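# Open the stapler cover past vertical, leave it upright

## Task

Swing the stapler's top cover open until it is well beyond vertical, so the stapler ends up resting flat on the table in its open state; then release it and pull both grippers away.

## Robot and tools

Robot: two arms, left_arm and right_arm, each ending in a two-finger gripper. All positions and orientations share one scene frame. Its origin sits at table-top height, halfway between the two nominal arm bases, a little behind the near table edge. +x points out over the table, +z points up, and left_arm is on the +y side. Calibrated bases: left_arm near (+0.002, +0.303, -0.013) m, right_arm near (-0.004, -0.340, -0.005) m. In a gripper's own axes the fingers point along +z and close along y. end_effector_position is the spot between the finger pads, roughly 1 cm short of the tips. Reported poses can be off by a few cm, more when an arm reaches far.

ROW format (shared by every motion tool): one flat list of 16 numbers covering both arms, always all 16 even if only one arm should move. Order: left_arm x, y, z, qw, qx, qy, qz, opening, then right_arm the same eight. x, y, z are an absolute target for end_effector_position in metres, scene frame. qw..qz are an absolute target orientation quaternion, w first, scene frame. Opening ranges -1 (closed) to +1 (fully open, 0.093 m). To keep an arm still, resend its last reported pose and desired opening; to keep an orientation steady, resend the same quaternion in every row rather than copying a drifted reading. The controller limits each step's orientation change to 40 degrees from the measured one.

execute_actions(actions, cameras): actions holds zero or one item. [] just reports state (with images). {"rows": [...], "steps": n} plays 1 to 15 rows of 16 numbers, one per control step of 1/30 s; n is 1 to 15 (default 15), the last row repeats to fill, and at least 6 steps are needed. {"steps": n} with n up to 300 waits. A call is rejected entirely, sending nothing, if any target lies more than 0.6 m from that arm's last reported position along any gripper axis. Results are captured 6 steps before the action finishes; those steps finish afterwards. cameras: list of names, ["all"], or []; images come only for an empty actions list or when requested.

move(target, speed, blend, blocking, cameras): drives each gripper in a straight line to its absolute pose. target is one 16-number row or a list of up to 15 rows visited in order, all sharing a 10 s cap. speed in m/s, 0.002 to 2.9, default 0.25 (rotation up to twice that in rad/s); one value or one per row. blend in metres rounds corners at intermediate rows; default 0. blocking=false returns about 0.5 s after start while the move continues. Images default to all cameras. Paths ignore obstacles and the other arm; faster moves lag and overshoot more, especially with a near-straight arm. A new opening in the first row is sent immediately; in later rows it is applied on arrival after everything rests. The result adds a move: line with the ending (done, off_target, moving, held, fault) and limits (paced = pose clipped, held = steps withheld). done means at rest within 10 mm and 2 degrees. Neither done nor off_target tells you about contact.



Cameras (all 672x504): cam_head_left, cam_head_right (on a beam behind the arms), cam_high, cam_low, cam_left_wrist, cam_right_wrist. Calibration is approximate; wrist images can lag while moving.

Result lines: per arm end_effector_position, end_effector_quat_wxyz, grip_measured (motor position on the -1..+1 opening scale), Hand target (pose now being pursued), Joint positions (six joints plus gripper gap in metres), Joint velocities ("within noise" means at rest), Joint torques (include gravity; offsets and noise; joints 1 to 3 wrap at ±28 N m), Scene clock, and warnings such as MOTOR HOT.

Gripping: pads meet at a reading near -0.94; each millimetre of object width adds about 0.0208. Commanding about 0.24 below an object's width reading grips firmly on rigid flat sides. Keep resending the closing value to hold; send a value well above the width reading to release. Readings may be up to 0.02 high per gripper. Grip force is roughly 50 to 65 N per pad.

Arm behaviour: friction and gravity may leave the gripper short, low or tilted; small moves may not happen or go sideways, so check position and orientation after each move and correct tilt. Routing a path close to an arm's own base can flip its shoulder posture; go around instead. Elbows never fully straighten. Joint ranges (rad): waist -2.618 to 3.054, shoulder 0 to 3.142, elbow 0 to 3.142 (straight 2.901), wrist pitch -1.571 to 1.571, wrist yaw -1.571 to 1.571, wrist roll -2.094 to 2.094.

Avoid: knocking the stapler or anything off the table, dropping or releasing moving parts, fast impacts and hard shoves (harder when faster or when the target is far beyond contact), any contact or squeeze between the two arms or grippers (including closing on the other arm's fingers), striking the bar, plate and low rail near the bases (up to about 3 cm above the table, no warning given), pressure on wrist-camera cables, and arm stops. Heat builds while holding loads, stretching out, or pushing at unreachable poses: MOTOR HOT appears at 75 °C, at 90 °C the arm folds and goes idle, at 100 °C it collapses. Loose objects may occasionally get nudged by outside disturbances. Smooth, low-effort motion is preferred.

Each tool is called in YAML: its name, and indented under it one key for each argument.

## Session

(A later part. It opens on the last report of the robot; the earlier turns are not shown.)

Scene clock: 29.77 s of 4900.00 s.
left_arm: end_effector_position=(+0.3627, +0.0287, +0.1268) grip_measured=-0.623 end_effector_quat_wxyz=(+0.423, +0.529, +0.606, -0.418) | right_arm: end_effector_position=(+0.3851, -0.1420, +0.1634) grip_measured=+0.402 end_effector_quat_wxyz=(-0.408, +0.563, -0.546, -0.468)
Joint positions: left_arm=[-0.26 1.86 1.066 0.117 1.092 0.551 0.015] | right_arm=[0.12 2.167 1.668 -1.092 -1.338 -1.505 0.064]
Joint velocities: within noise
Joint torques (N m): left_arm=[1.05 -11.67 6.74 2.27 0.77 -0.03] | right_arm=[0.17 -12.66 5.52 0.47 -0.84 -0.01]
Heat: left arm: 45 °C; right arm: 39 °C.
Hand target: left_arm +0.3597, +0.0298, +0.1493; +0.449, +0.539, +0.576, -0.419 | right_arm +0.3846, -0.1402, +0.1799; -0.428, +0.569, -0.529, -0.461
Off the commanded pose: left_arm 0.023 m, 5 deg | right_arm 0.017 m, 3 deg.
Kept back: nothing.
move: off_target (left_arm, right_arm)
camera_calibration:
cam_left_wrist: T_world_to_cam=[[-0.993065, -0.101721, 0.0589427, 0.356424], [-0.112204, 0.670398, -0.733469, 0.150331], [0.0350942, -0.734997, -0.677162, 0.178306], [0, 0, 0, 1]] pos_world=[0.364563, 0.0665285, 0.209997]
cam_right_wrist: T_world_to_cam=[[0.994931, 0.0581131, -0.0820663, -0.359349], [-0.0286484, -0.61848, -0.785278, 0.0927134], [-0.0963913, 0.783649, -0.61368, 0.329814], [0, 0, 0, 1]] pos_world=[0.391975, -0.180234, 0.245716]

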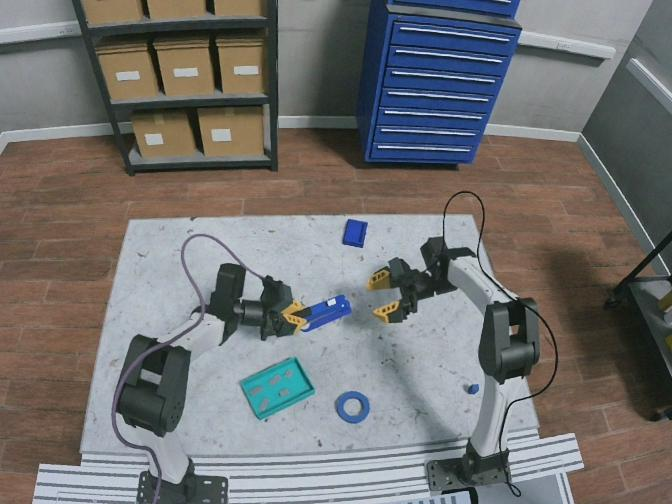

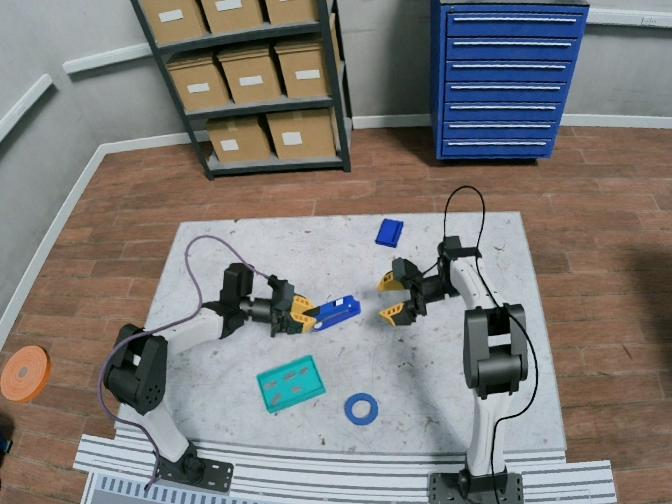

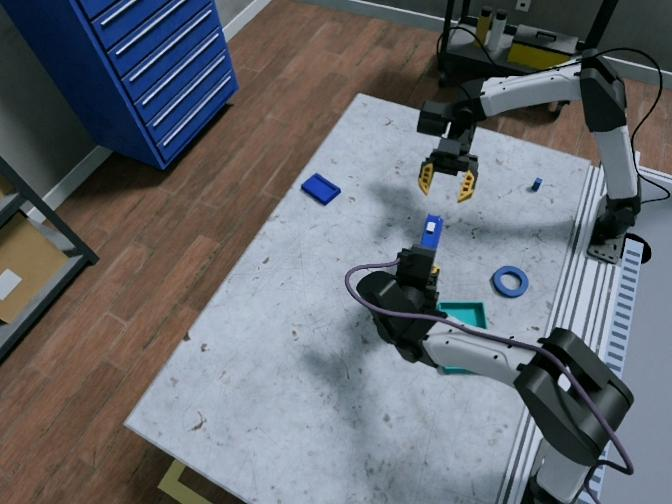

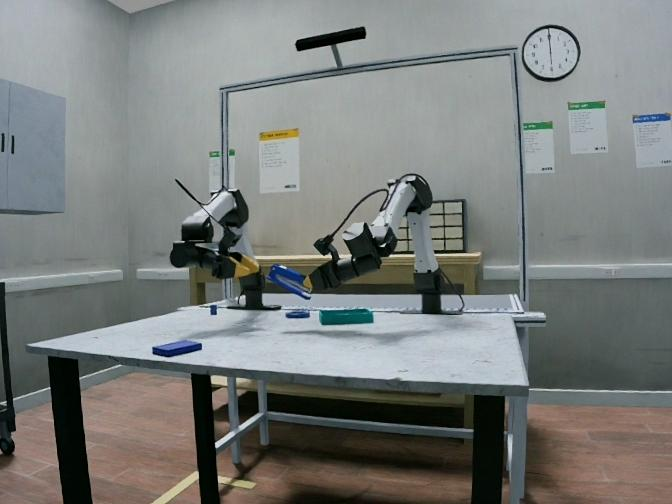

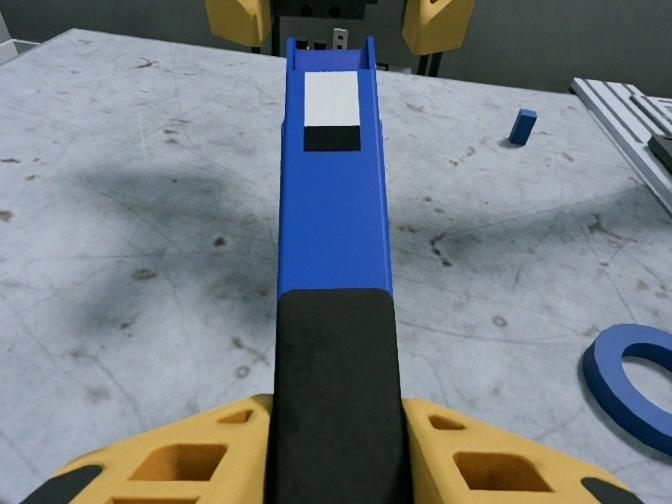

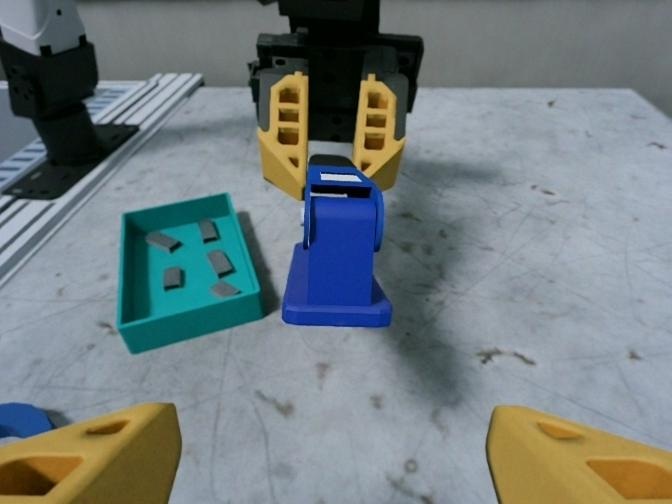

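move:
  target:
    - [0.36,0.03,0.15,0.4503,0.5374,0.5763,-0.4199,-0.75,0.381,-0.09,0.166,0.4292,-0.5684,0.5300,0.4603,0.3]
  speed: 0.1
  cameras: ["cam_low","cam_right_wrist","cam_left_wrist"]

zoom_image:
  camera: "cam_low"
  region: [220, 240, 340, 330]

Scene clock: 31.67 s of 4900.00 s.
left_arm: end_effector_position=(+0.3627, +0.0287, +0.1269) grip_measured=-0.623 end_effector_quat_wxyz=(+0.423, +0.528, +0.606, -0.418) | right_arm: end_effector_position=(+0.3791, -0.0907, +0.1443) grip_measured=+0.302 end_effector_quat_wxyz=(-0.402, +0.556, -0.545, -0.482)
Joint positions: left_arm=[-0.26 1.86 1.066 0.117 1.092 0.551 0.015] | right_arm=[0.243 2.097 1.434 -0.468 -1.333 -1.007 0.06]
Joint velocities: within noise
Joint torques (N m): left_arm=[1.05 -11.71 6.76 2.26 0.77 -0.03] | right_arm=[0.03 -13.76 6.05 1.16 -0.49 0.04]
Heat: left arm: 45 °C; right arm: 41 °C.
Hand target: left_arm +0.3598, +0.0298, +0.1493; +0.449, +0.539, +0.576, -0.419 | right_arm +0.3806, -0.0902, +0.1658; -0.427, +0.570, -0.529, -0.461
Off the commanded pose: left_arm 0.023 m, 5 deg | right_arm 0.022 m, 4 deg.
Kept back: nothing.
move: off_target (left_arm, right_arm)
camera_calibration:
cam_left_wrist: T_world_to_cam=[[-0.993051, -0.101851, 0.0589634, 0.356423], [-0.112302, 0.670275, -0.733566, 0.150395], [0.0351929, -0.73509, -0.677055, 0.178254], [0, 0, 0, 1]] pos_world=[0.364563, 0.0665286, 0.209997]
cam_right_wrist: T_world_to_cam=[[0.991709, 0.0697897, -0.107898, -0.351951], [-0.0435428, -0.607483, -0.793138, 0.11694], [-0.120899, 0.791261, -0.599408, 0.2853], [0, 0, 0, 1]] pos_world=[0.388617, -0.130145, 0.225786]
Images, in order (width x height): cam_low 672x504, cam_left_wrist 672x504, cam_right_wrist 672x504.

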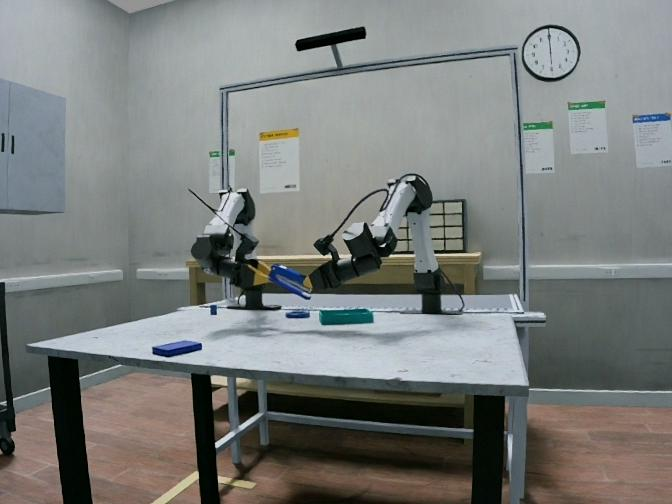

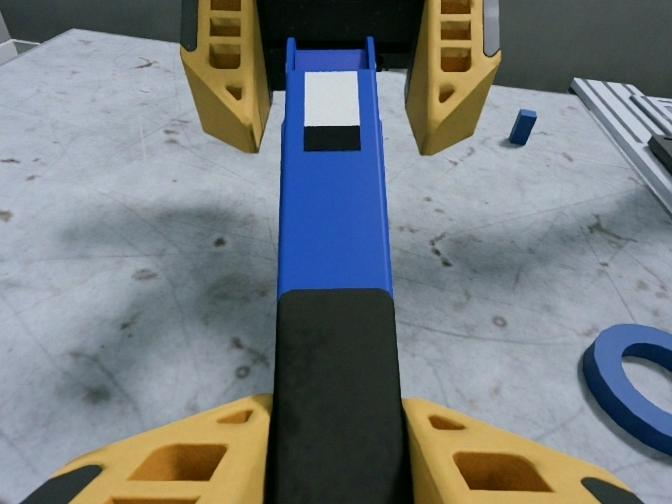

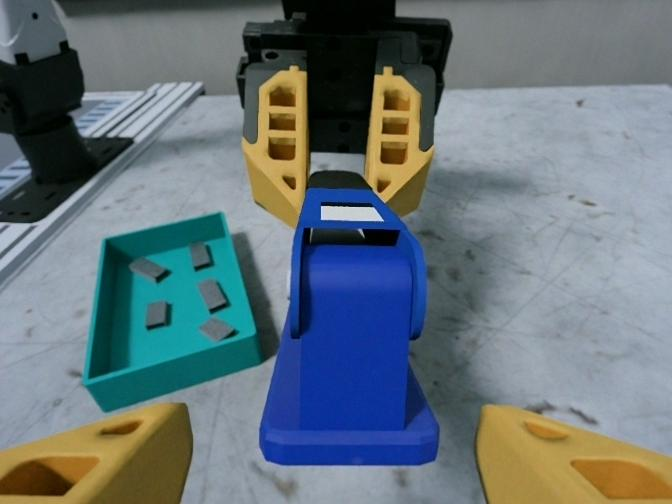

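Scaled by 4.200.

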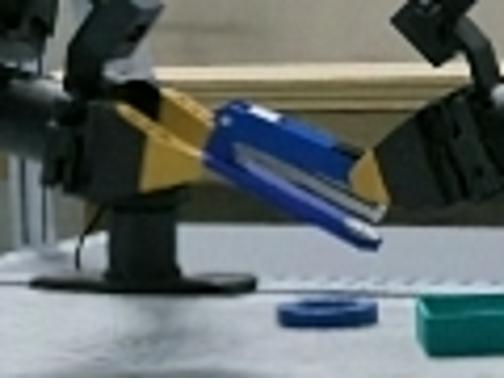

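move:
  target:
    - [0.36,0.03,0.15,0.4503,0.5374,0.5763,-0.4199,-0.75,0.383,-0.062,0.161,0.4292,-0.5684,0.5300,0.4603,0.2]
  speed: 0.06
  cameras: ["cam_low","cam_right_wrist","cam_left_wrist"]

zoom_image:
  camera: "cam_low"
  region: [220, 240, 340, 330]

Scene clock: 33.10 s of 4900.00 s.
left_arm: end_effector_position=(+0.3628, +0.0287, +0.1269) grip_measured=-0.623 end_effector_quat_wxyz=(+0.423, +0.529, +0.606, -0.418) | right_arm: end_effector_position=(+0.3810, -0.0631, +0.1413) grip_measured=+0.202 end_effector_quat_wxyz=(-0.405, +0.558, -0.544, -0.478)
Joint positions: left_arm=[-0.26 1.86 1.066 0.117 1.092 0.551 0.015] | right_arm=[0.307 2.095 1.386 -0.211 -1.295 -0.799 0.055]
Joint velocities: within noise
Joint torques (N m): left_arm=[1.06 -11.7 6.76 2.26 0.78 -0.02] | right_arm=[0.14 -13.16 5.87 1.41 -0.43 -0.03]
Heat: left arm: 45 °C; right arm: 42 °C.
Hand target: left_arm +0.3598, +0.0298, +0.1494; +0.449, +0.539, +0.576, -0.419 | right_arm +0.3826, -0.0622, +0.1610; -0.428, +0.569, -0.530, -0.461
Off the commanded pose: left_arm 0.023 m, 5 deg | right_arm 0.020 m, 4 deg.
Kept back: nothing.
move: off_target (left_arm, right_arm)
camera_calibration:
cam_left_wrist: T_world_to_cam=[[-0.993078, -0.101788, 0.0586197, 0.356501], [-0.112001, 0.670187, -0.733693, 0.150317], [0.0353948, -0.735179, -0.676948, 0.178164], [0, 0, 0, 1]] pos_world=[0.364563, 0.0665287, 0.209996]
cam_right_wrist: T_world_to_cam=[[0.992735, 0.0683619, -0.0990138, -0.357792], [-0.0370233, -0.609433, -0.791973, 0.128805], [-0.114483, 0.789885, -0.602474, 0.259785], [0, 0, 0, 1]] pos_world=[0.389702, -0.102243, 0.223097]
Images, in order (width x height): cam_low 672x504, cam_left_wrist 672x504, cam_right_wrist 672x504.

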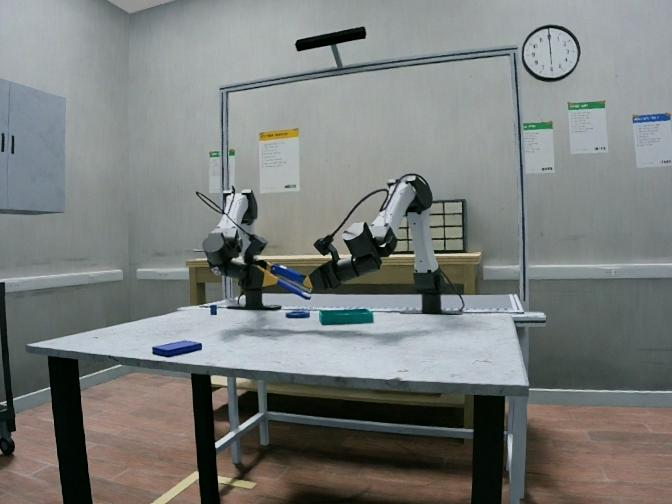

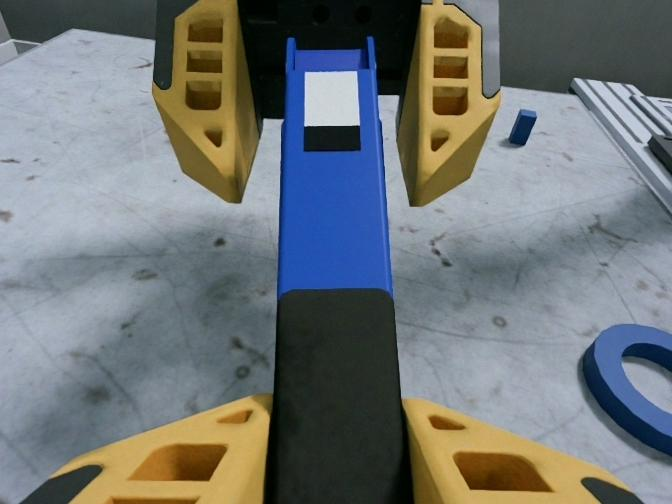

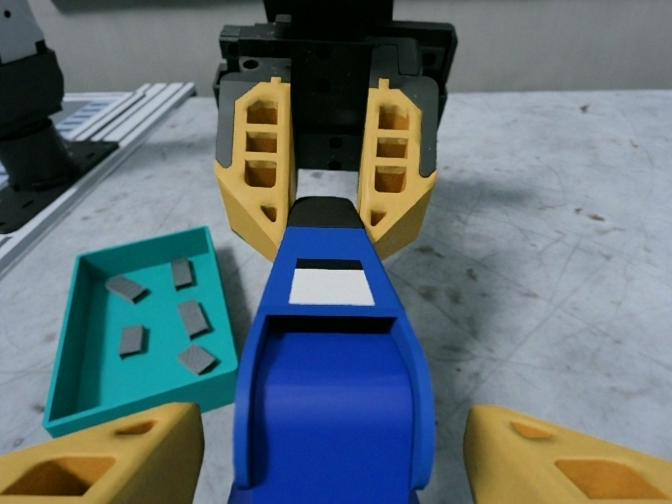

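Scaled by 4.200.

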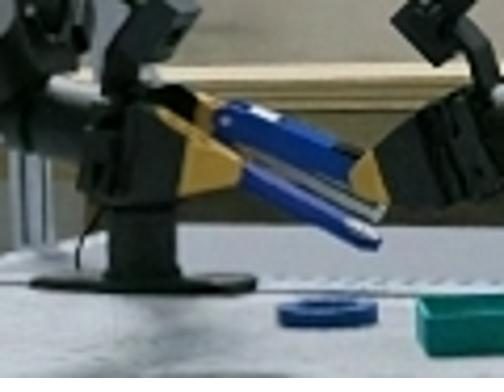

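move:
  target:
    - [0.36,0.03,0.15,0.4503,0.5374,0.5763,-0.4199,-0.75,0.383,-0.062,0.161,0.4292,-0.5684,0.5300,0.4603,-0.1]
    - [0.36,0.03,0.15,0.4503,0.5374,0.5763,-0.4199,-0.75,0.383,-0.062,0.161,0.4292,-0.5684,0.5300,0.4603,-0.4]
    - [0.36,0.03,0.15,0.4503,0.5374,0.5763,-0.4199,-0.75,0.383,-0.062,0.161,0.4292,-0.5684,0.5300,0.4603,-0.9]
  speed: 0.06
  cameras: ["cam_low","cam_right_wrist","cam_left_wrist"]

zoom_image:
  camera: "cam_low"
  region: [220, 240, 340, 330]

Scene clock: 36.57 s of 4900.00 s.
left_arm: end_effector_position=(+0.3636, +0.0286, +0.1275) grip_measured=-0.623 end_effector_quat_wxyz=(+0.425, +0.528, +0.606, -0.416) | right_arm: end_effector_position=(+0.3813, -0.0621, +0.1417) grip_measured=-0.357 end_effector_quat_wxyz=(-0.406, +0.558, -0.543, -0.478)
Joint positions: left_arm=[-0.26 1.86 1.066 0.123 1.09 0.548 0.015] | right_arm=[0.309 2.095 1.383 -0.195 -1.295 -0.787 0.028]
Joint velocities: within noise
Joint torques (N m): left_arm=[1.06 -11.62 6.74 2.22 0.8 -0.01] | right_arm=[-0.05 -13.29 5.93 1.42 -0.44 -0.05]
Heat: left arm: 47 °C; right arm: 44 °C.
Hand target: left_arm +0.3598, +0.0298, +0.1493; +0.449, +0.539, +0.576, -0.419 | right_arm +0.3827, -0.0621, +0.1610; -0.428, +0.569, -0.530, -0.461
Off the commanded pose: left_arm 0.023 m, 5 deg | right_arm 0.019 m, 4 deg.
Kept back: nothing.
move: off_target (left_arm, right_arm); target 2's new opening was sent with right_arm's hand 0.019 m and 4 deg from that target; target 3's new opening was sent with right_arm's hand 0.019 m and 4 deg from that target
camera_calibration:
cam_left_wrist: T_world_to_cam=[[-0.993054, -0.104222, 0.0546011, 0.357849], [-0.110647, 0.669427, -0.734591, 0.15062], [0.0400094, -0.73553, -0.676309, 0.176829], [0, 0, 0, 1]] pos_world=[0.364954, 0.06653, 0.210696]
cam_right_wrist: T_world_to_cam=[[0.992879, 0.068324, -0.0975897, -0.358294], [-0.03622, -0.607275, -0.793666, 0.129677], [-0.11349, 0.791548, -0.600476, 0.258704], [0, 0, 0, 1]] pos_world=[0.3898, -0.101548, 0.2233]
Images, in order (width x height): cam_low 672x504, cam_left_wrist 672x504, cam_right_wrist 672x504.

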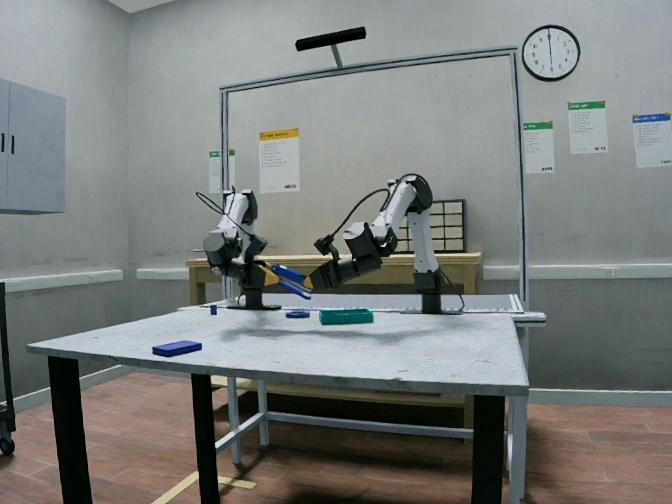

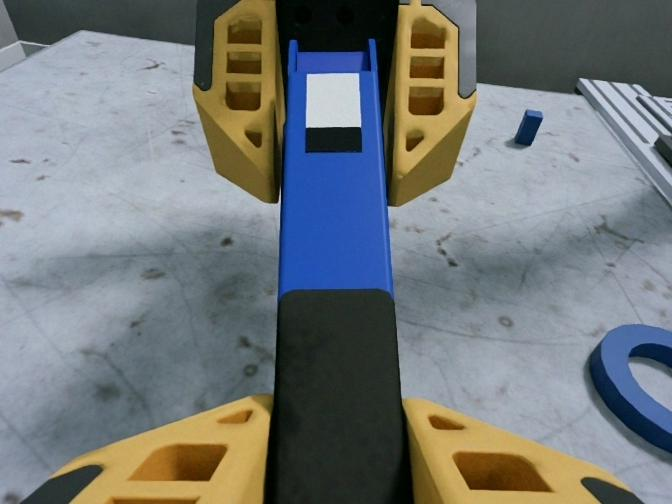

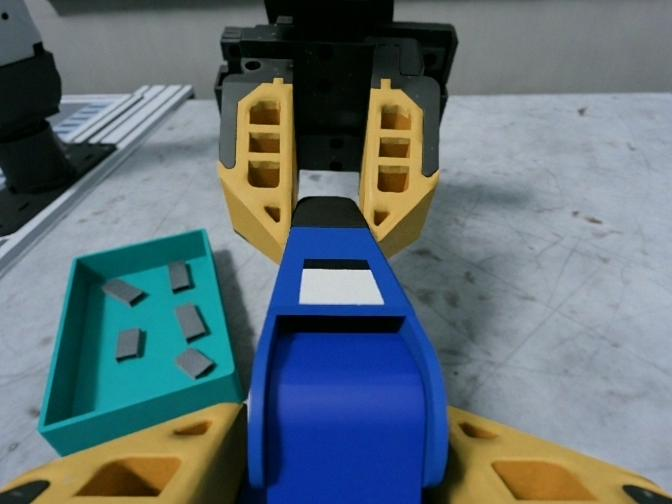

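Scaled by 4.200.

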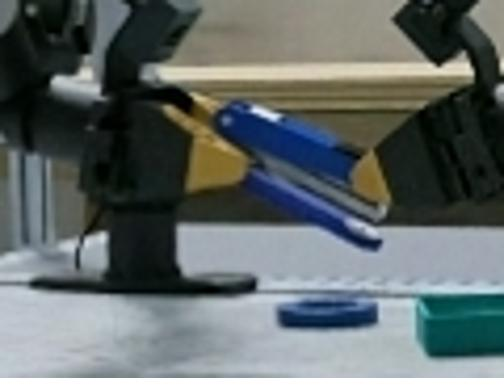

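move:
  target:
    - [0.362,0.034,0.200,0.3377,0.6049,0.6488,-0.3149,-0.75,0.383,-0.062,0.157,0.4292,-0.5684,0.5300,0.4603,-0.9]
  speed: 0.05
  cameras: ["cam_low","cam_right_wrist","cam_left_wrist"]

zoom_image:
  camera: "cam_low"
  region: [220, 240, 340, 330]

Scene clock: 41.13 s of 4900.00 s.
left_arm: end_effector_position=(+0.3618, +0.0427, +0.1739) grip_measured=-0.623 end_effector_quat_wxyz=(+0.312, +0.594, +0.680, -0.298) | right_arm: end_effector_position=(+0.3790, -0.0571, +0.1501) grip_measured=-0.357 end_effector_quat_wxyz=(-0.417, +0.567, -0.523, -0.480)
Joint positions: left_arm=[-0.299 1.823 1.532 -0.794 0.787 0.876 0.015] | right_arm=[0.319 2.087 1.382 -0.158 -1.315 -0.783 0.028]
Joint velocities: within noise
Joint torques (N m): left_arm=[0.2 -9.14 13.05 1.17 1.17 0.2] | right_arm=[-0.92 -12.21 5.41 1.27 -0.21 0.01]
Heat: left arm: 47 °C; right arm: 46 °C.
Hand target: left_arm +0.3611, +0.0348, +0.1998; +0.339, +0.605, +0.649, -0.314 | right_arm +0.3831, -0.0621, +0.1571; -0.429, +0.569, -0.530, -0.460
Off the commanded pose: left_arm 0.027 m, 5 deg | right_arm 0.009 m, 3 deg.
Kept back: nothing.
move: off_target (left_arm, right_arm)
camera_calibration:
cam_left_wrist: T_world_to_cam=[[-0.991481, -0.126586, 0.0306926, 0.359555], [-0.127432, 0.893903, -0.429766, 0.118515], [0.0269663, -0.430016, -0.902418, 0.249653], [0, 0, 0, 1]] pos_world=[0.364862, 0.0469287, 0.26519]
cam_right_wrist: T_world_to_cam=[[0.993846, 0.0926867, -0.0606638, -0.360022], [0.0053051, -0.586832, -0.809692, 0.127174], [-0.110647, 0.804387, -0.583712, 0.256671], [0, 0, 0, 1]] pos_world=[0.385532, -0.098464, 0.230953]
Images, in order (width x height): cam_low 672x504, cam_left_wrist 672x504, cam_right_wrist 672x504.

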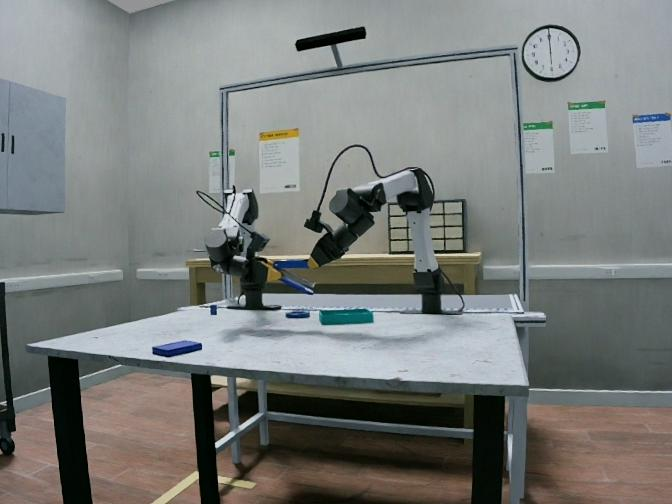

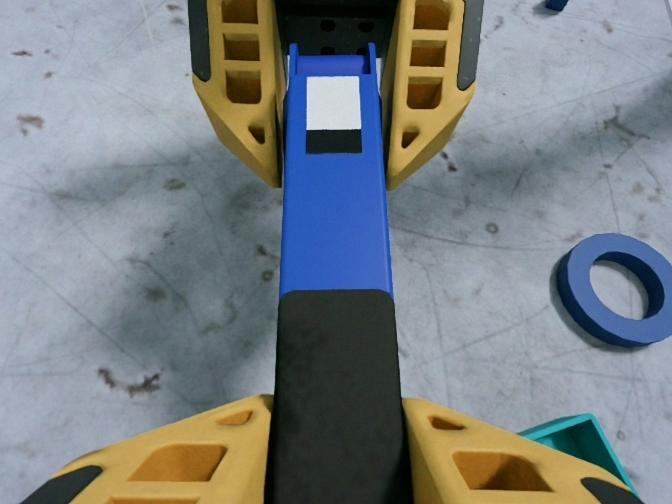

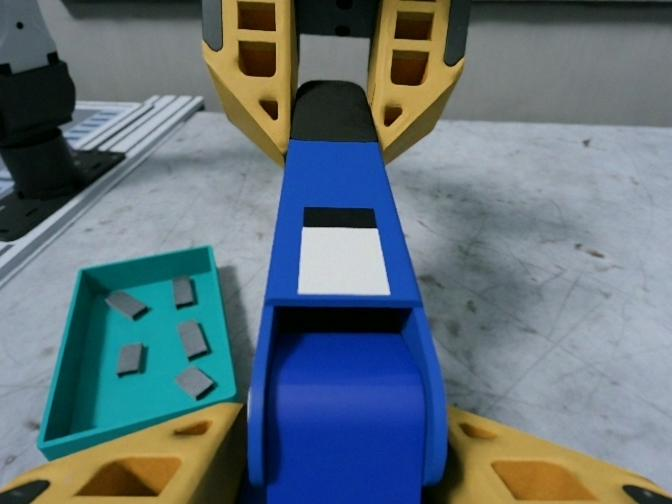

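Scaled by 4.200.

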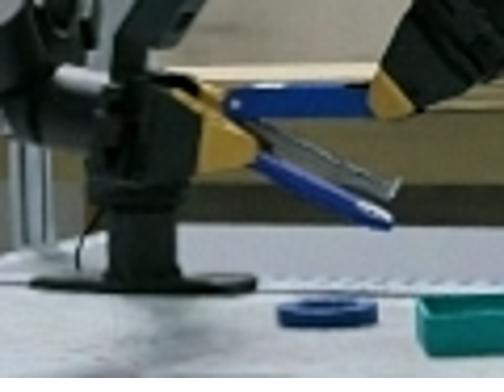

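move:
  target:
    - [0.360,0.025,0.230,0.2748,0.6310,0.6767,-0.2563,-0.65,0.383,-0.062,0.155,0.4292,-0.5684,0.5300,0.4603,-0.9]
    - [0.360,0.015,0.245,0.2748,0.6310,0.6767,-0.2563,-0.56,0.383,-0.062,0.153,0.4292,-0.5684,0.5300,0.4603,-0.9]
  speed: 0.05
  cameras: ["cam_low","cam_right_wrist","cam_left_wrist"]

zoom_image:
  camera: "cam_low"
  region: [220, 220, 360, 325]

Scene clock: 44.67 s of 4900.00 s.
left_arm: end_effector_position=(+0.3620, +0.0352, +0.2093) grip_measured=-0.555 end_effector_quat_wxyz=(+0.227, +0.622, +0.716, -0.221) | right_arm: end_effector_position=(+0.3790, -0.0565, +0.1550) grip_measured=-0.357 end_effector_quat_wxyz=(-0.423, +0.569, -0.516, -0.481)
Joint positions: left_arm=[-0.384 1.965 1.996 -1.245 0.556 0.888 0.019] | right_arm=[0.319 2.081 1.379 -0.131 -1.325 -0.77 0.028]
Joint velocities: within noise
Joint torques (N m): left_arm=[-0.59 -10.5 13.48 1.28 1.47 0.12] | right_arm=[-1.02 -11.18 4.86 1.2 -0.11 -0.13]
Heat: left arm: 47 °C; right arm: 49 °C.
Hand target: left_arm +0.3576, +0.0175, +0.2449; +0.276, +0.633, +0.677, -0.255 | right_arm +0.3830, -0.0621, +0.1530; -0.429, +0.569, -0.530, -0.461
Off the commanded pose: left_arm 0.041 m, 8 deg | right_arm 0.007 m, 3 deg.
Kept back: nothing.
move: off_target (left_arm, right_arm); target 2's new opening was sent with left_arm's hand 0.042 m and 8 deg from that target
camera_calibration:
cam_left_wrist: T_world_to_cam=[[-0.990168, -0.136833, 0.0290606, 0.357951], [-0.139878, 0.970514, -0.196309, 0.0935075], [-0.00134214, -0.198444, -0.980111, 0.296696], [0, 0, 0, 1]] pos_world=[0.36791, 0.0171068, 0.298749]
cam_right_wrist: T_world_to_cam=[[0.9941, 0.0982744, -0.0459156, -0.361897], [0.0191442, -0.575606, -0.817503, 0.128161], [-0.106769, 0.8118, -0.574091, 0.256612], [0, 0, 0, 1]] pos_world=[0.384706, -0.0989823, 0.235474]
Images, in order (width x height): cam_low 672x504, cam_left_wrist 672x504, cam_right_wrist 672x504.

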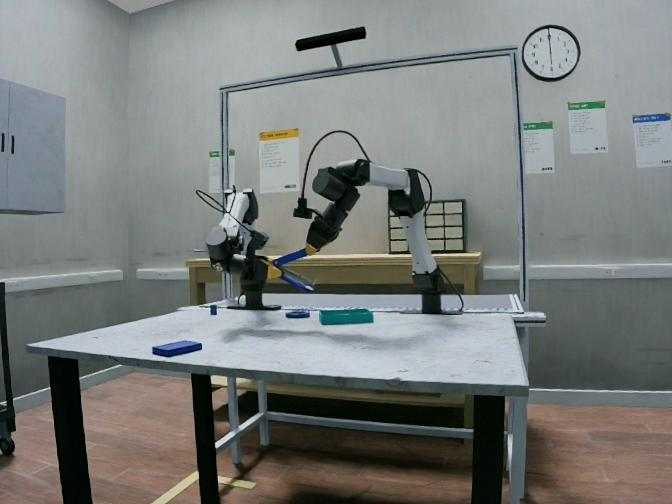

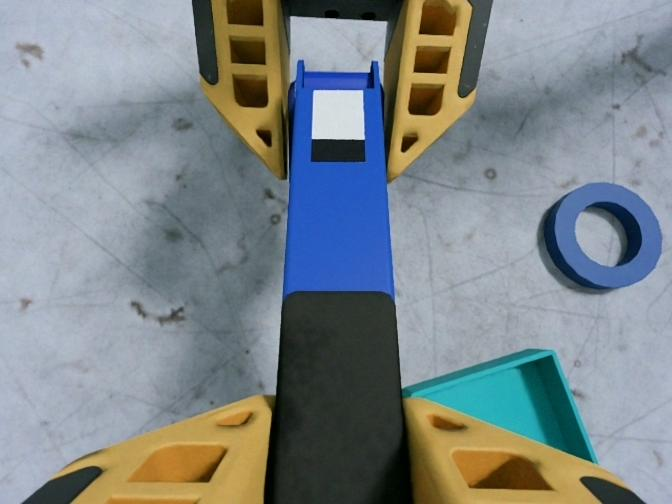

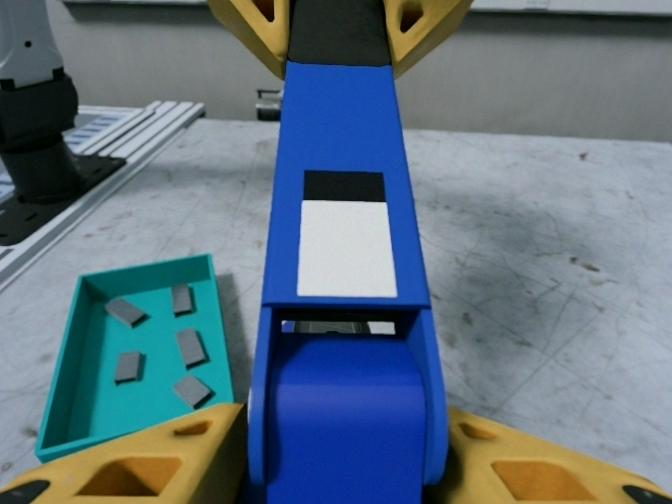

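Scaled by 3.600.

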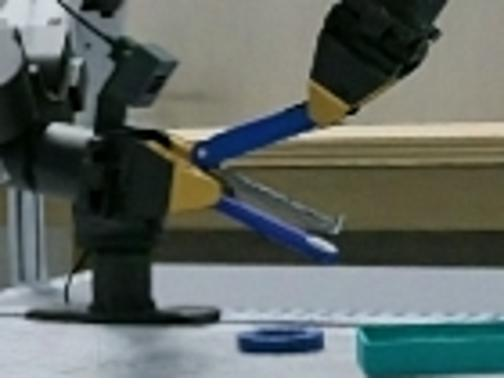

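move:
  target:
    - [0.360,0.003,0.262,0.2748,0.6310,0.6767,-0.2563,-0.56,0.383,-0.062,0.150,0.4292,-0.5684,0.5300,0.4603,-0.9]
    - [0.360,-0.015,0.275,0.2748,0.6310,0.6767,-0.2563,-0.56,0.383,-0.062,0.150,0.4292,-0.5684,0.5300,0.4603,-0.9]
  speed: 0.06
  cameras: ["cam_low","cam_right_wrist","cam_left_wrist"]

zoom_image:
  camera: "cam_low"
  region: [220, 200, 360, 305]

Scene clock: 45.97 s of 4900.00 s.
left_arm: end_effector_position=(+0.3674, +0.0145, +0.2361) grip_measured=-0.555 end_effector_quat_wxyz=(+0.223, +0.624, +0.721, -0.205) | right_arm: end_effector_position=(+0.3793, -0.0605, +0.1551) grip_measured=-0.357 end_effector_quat_wxyz=(-0.423, +0.564, -0.516, -0.486)
Joint positions: left_arm=[-0.437 2.086 2.3 -1.405 0.502 0.837 0.019] | right_arm=[0.309 2.081 1.373 -0.128 -1.339 -0.765 0.028]
Joint velocities: left_arm=[-0.007 0.022 0.071 -0.051 -0.022 -0.022 0.001] | right_arm=[within noise]
Joint torques (N m): left_arm=[-1.88 -11.04 13.12 1.64 1.73 -0.06] | right_arm=[-0.05 -10.71 4.96 1.25 0.04 -0.19]
Heat: left arm: 47 °C; right arm: 50 °C.
Hand target: left_arm +0.3564, -0.0109, +0.2750; +0.276, +0.634, +0.677, -0.254 | right_arm +0.3830, -0.0623, +0.1500; -0.429, +0.569, -0.530, -0.461
Off the commanded pose: left_arm 0.049 m, 10 deg | right_arm 0.006 m, 3 deg.
Kept back: nothing.
move: off_target (left_arm, right_arm)
camera_calibration:
cam_left_wrist: T_world_to_cam=[[-0.989309, -0.145396, 0.011307, 0.363707], [-0.145225, 0.975131, -0.167418, 0.114556], [0.013316, -0.16727, -0.985821, 0.314298], [0, 0, 0, 1]] pos_world=[0.37227, -0.00625269, 0.324908]
cam_right_wrist: T_world_to_cam=[[0.993704, 0.0974502, -0.0552777, -0.360306], [0.0100123, -0.568658, -0.822513, 0.130568], [-0.111588, 0.816781, -0.566054, 0.26073], [0, 0, 0, 1]] pos_world=[0.385825, -0.103599, 0.235064]
Images, in order (width x height): cam_low 672x504, cam_left_wrist 672x504, cam_right_wrist 672x504.

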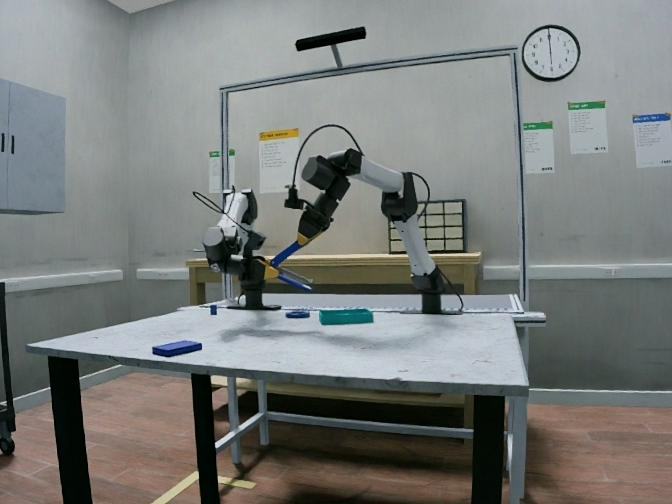

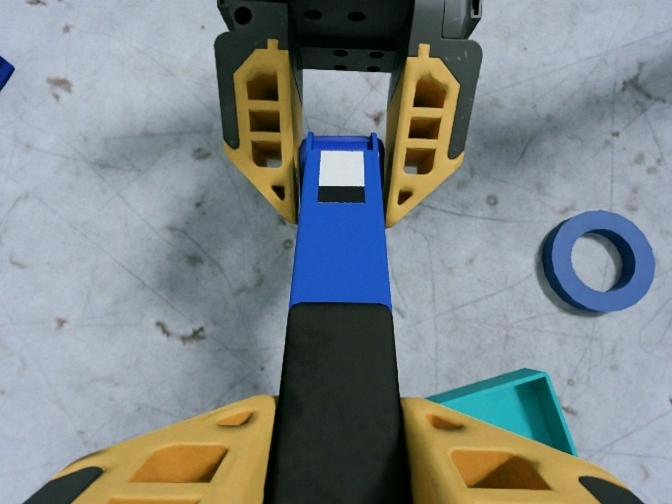

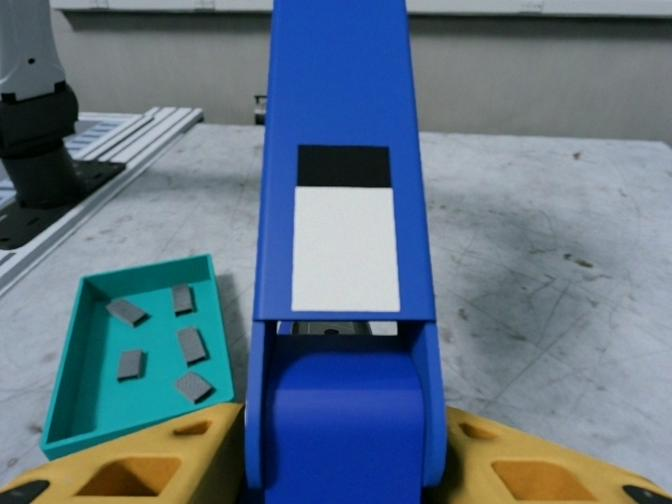

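Scaled by 3.600.

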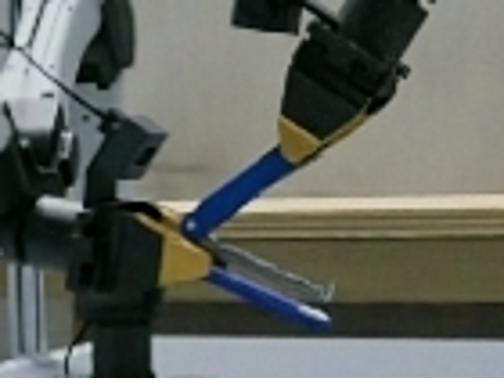

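move:
  target:
    - [0.358,-0.030,0.282,0.2748,0.6310,0.6767,-0.2563,-0.56,0.383,-0.060,0.150,0.4292,-0.5684,0.5300,0.4603,-0.9]
    - [0.356,-0.048,0.288,0.2748,0.6310,0.6767,-0.2563,-0.56,0.383,-0.060,0.150,0.4292,-0.5684,0.5300,0.4603,-0.9]
  speed: 0.06
  cameras: ["cam_low","cam_right_wrist","cam_left_wrist"]

zoom_image:
  camera: "cam_low"
  region: [220, 190, 360, 295]

Scene clock: 47.37 s of 4900.00 s.
left_arm: end_effector_position=(+0.3677, -0.0094, +0.2547) grip_measured=-0.555 end_effector_quat_wxyz=(+0.230, +0.623, +0.722, -0.193) | right_arm: end_effector_position=(+0.3788, -0.0626, +0.1533) grip_measured=-0.357 end_effector_quat_wxyz=(-0.422, +0.562, -0.518, -0.488)
Joint positions: left_arm=[-0.495 2.208 2.586 -1.524 0.457 0.774 0.019] | right_arm=[0.305 2.081 1.365 -0.127 -1.343 -0.765 0.028]
Joint velocities: left_arm=[0.007 0.09 0.159 -0.125 0.037 0.007 0.001] | right_arm=[within noise]
Joint torques (N m): left_arm=[-3.33 -10.88 11.64 2.04 1.8 -0.2] | right_arm=[0.73 -10.58 5.59 1.33 0.03 -0.09]
Heat: left arm: 47 °C; right arm: 51 °C.
Hand target: left_arm +0.3517, -0.0425, +0.2883; +0.278, +0.633, +0.676, -0.254 | right_arm +0.3830, -0.0603, +0.1502; -0.429, +0.569, -0.529, -0.461
Off the commanded pose: left_arm 0.052 m, 10 deg | right_arm 0.006 m, 4 deg.
Kept back: nothing.
move: off_target (left_arm, right_arm)
camera_calibration:
cam_left_wrist: T_world_to_cam=[[-0.987614, -0.156306, -0.0136669, 0.365866], [-0.152063, 0.974981, -0.162138, 0.14223], [0.038668, -0.158051, -0.986674, 0.319629], [0, 0, 0, 1]] pos_world=[0.370603, -0.0309673, 0.343431]
cam_right_wrist: T_world_to_cam=[[0.99343, 0.0955774, -0.0629493, -0.358505], [0.00248921, -0.567955, -0.823056, 0.130791], [-0.114418, 0.817491, -0.564461, 0.262328], [0, 0, 0, 1]] pos_world=[0.385839, -0.105903, 0.233155]
Images, in order (width x height): cam_low 672x504, cam_left_wrist 672x504, cam_right_wrist 672x504.

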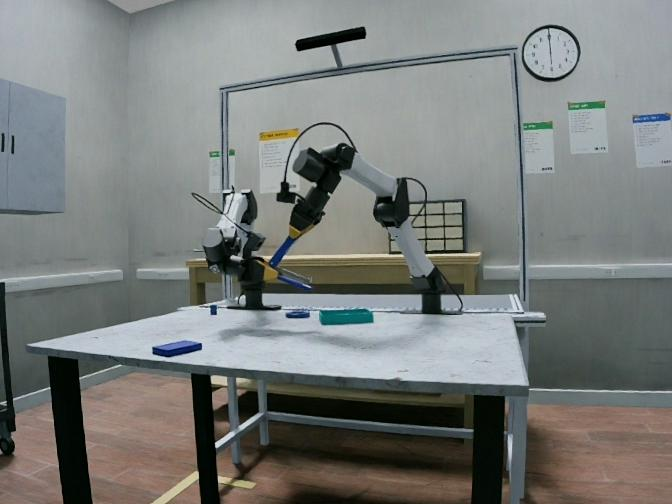

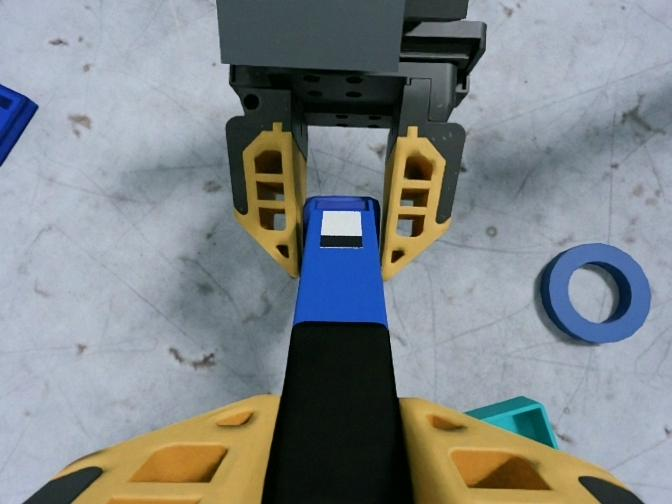

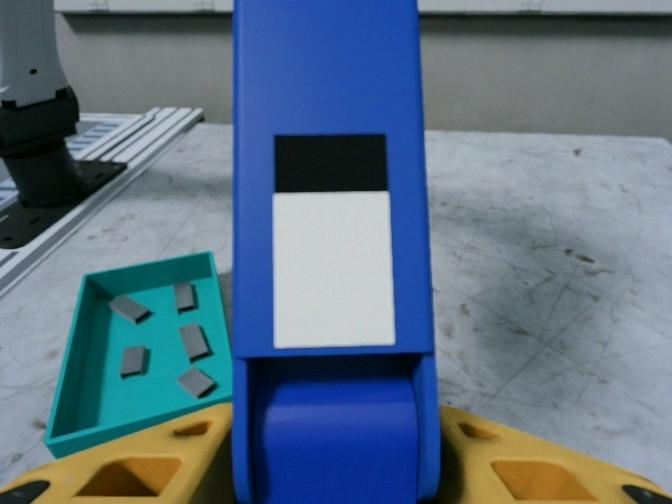

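Scaled by 3.600.

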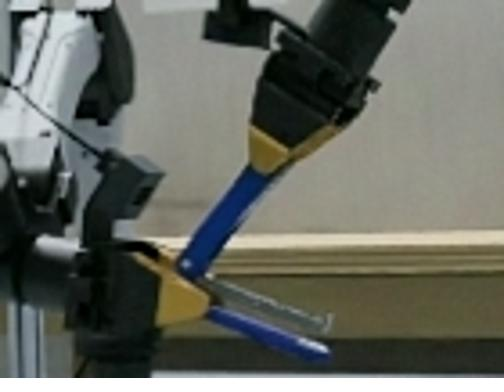

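move:
  target:
    - [0.336,-0.008,0.246,0.2748,0.6310,0.6767,-0.2563,-0.56,0.363,-0.020,0.110,0.4292,-0.5684,0.5300,0.4603,-0.9]
  speed: 0.05
  cameras: ["cam_low","cam_right_wrist","cam_left_wrist"]

zoom_image:
  camera: "cam_low"
  region: [220, 210, 360, 315]

Scene clock: 49.63 s of 4900.00 s.
left_arm: end_effector_position=(+0.3470, +0.0227, +0.2154) grip_measured=-0.558 end_effector_quat_wxyz=(+0.216, +0.628, +0.722, -0.193) | right_arm: end_effector_position=(+0.3568, -0.0299, +0.1161) grip_measured=-0.357 end_effector_quat_wxyz=(-0.416, +0.563, -0.528, -0.480)
Joint positions: left_arm=[-0.453 1.943 2.011 -1.265 0.472 0.833 0.018] | right_arm=[0.399 2.097 1.193 0.239 -1.251 -0.567 0.028]
Joint velocities: within noise
Joint torques (N m): left_arm=[-1.77 -12.1 6.89 2.01 1.95 -0.1] | right_arm=[1.63 -8.05 6.56 1.82 0.04 -0.01]
Heat: left arm: 48 °C; right arm: 51 °C.
Hand target: left_arm +0.3337, -0.0041, +0.2468; +0.268, +0.637, +0.677, -0.254 | right_arm +0.3625, -0.0205, +0.1106; -0.428, +0.569, -0.530, -0.460
Off the commanded pose: left_arm 0.045 m, 11 deg | right_arm 0.013 m, 3 deg.
Kept back: nothing.
move: off_target (left_arm, right_arm)
camera_calibration:
cam_left_wrist: T_world_to_cam=[[-0.989625, -0.143671, 0.00115877, 0.347191], [-0.142381, 0.979598, -0.141827, 0.0935772], [0.0192413, -0.140521, -0.989891, 0.293754], [0, 0, 0, 1]] pos_world=[0.35126, -0.000508447, 0.303654]
cam_right_wrist: T_world_to_cam=[[0.993979, 0.0842645, -0.0700391, -0.341771], [-0.00700201, -0.589053, -0.808064, 0.119905], [-0.109348, 0.803689, -0.584916, 0.212145], [0, 0, 0, 1]] pos_world=[0.363751, -0.0710695, 0.197041]
Images, in order (width x height): cam_low 672x504, cam_left_wrist 672x504, cam_right_wrist 672x504.

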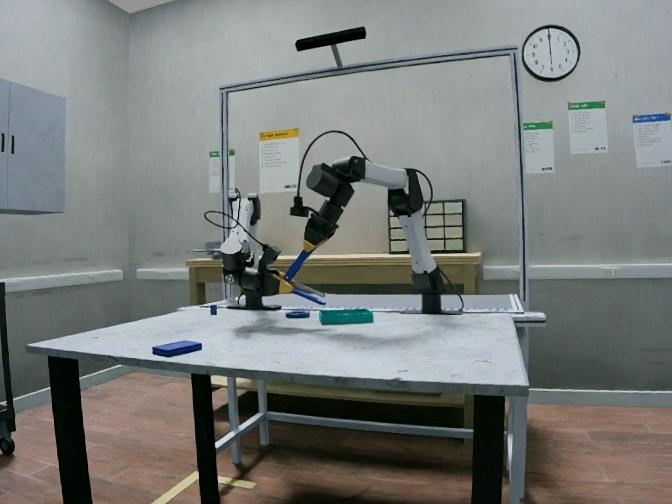

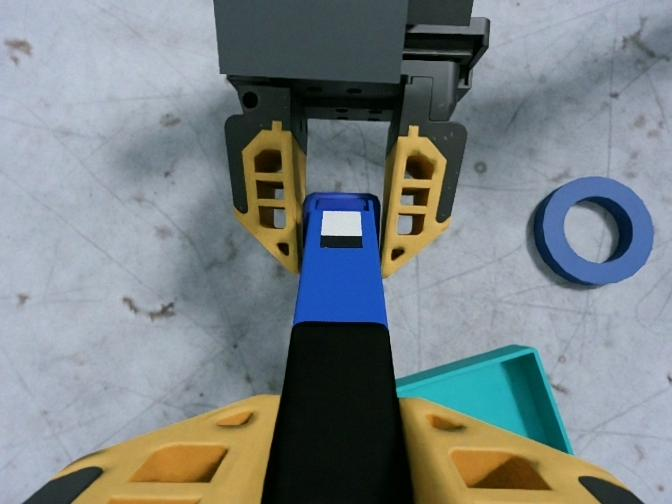

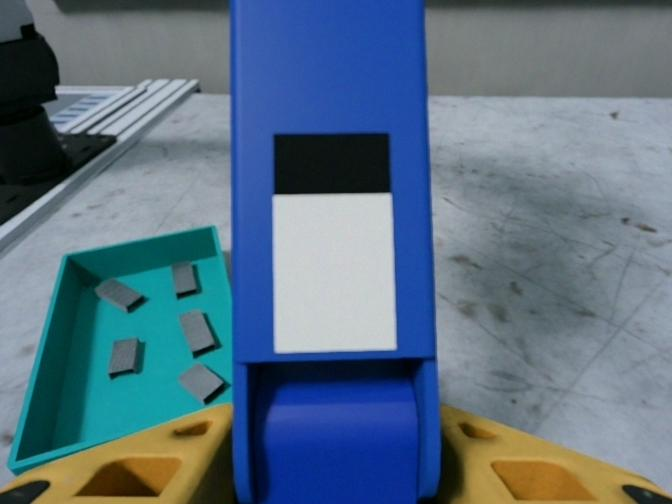

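Scaled by 3.600.

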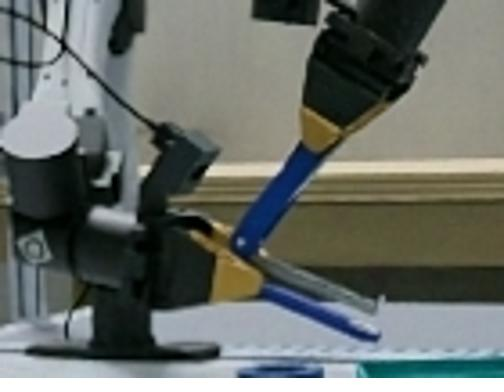

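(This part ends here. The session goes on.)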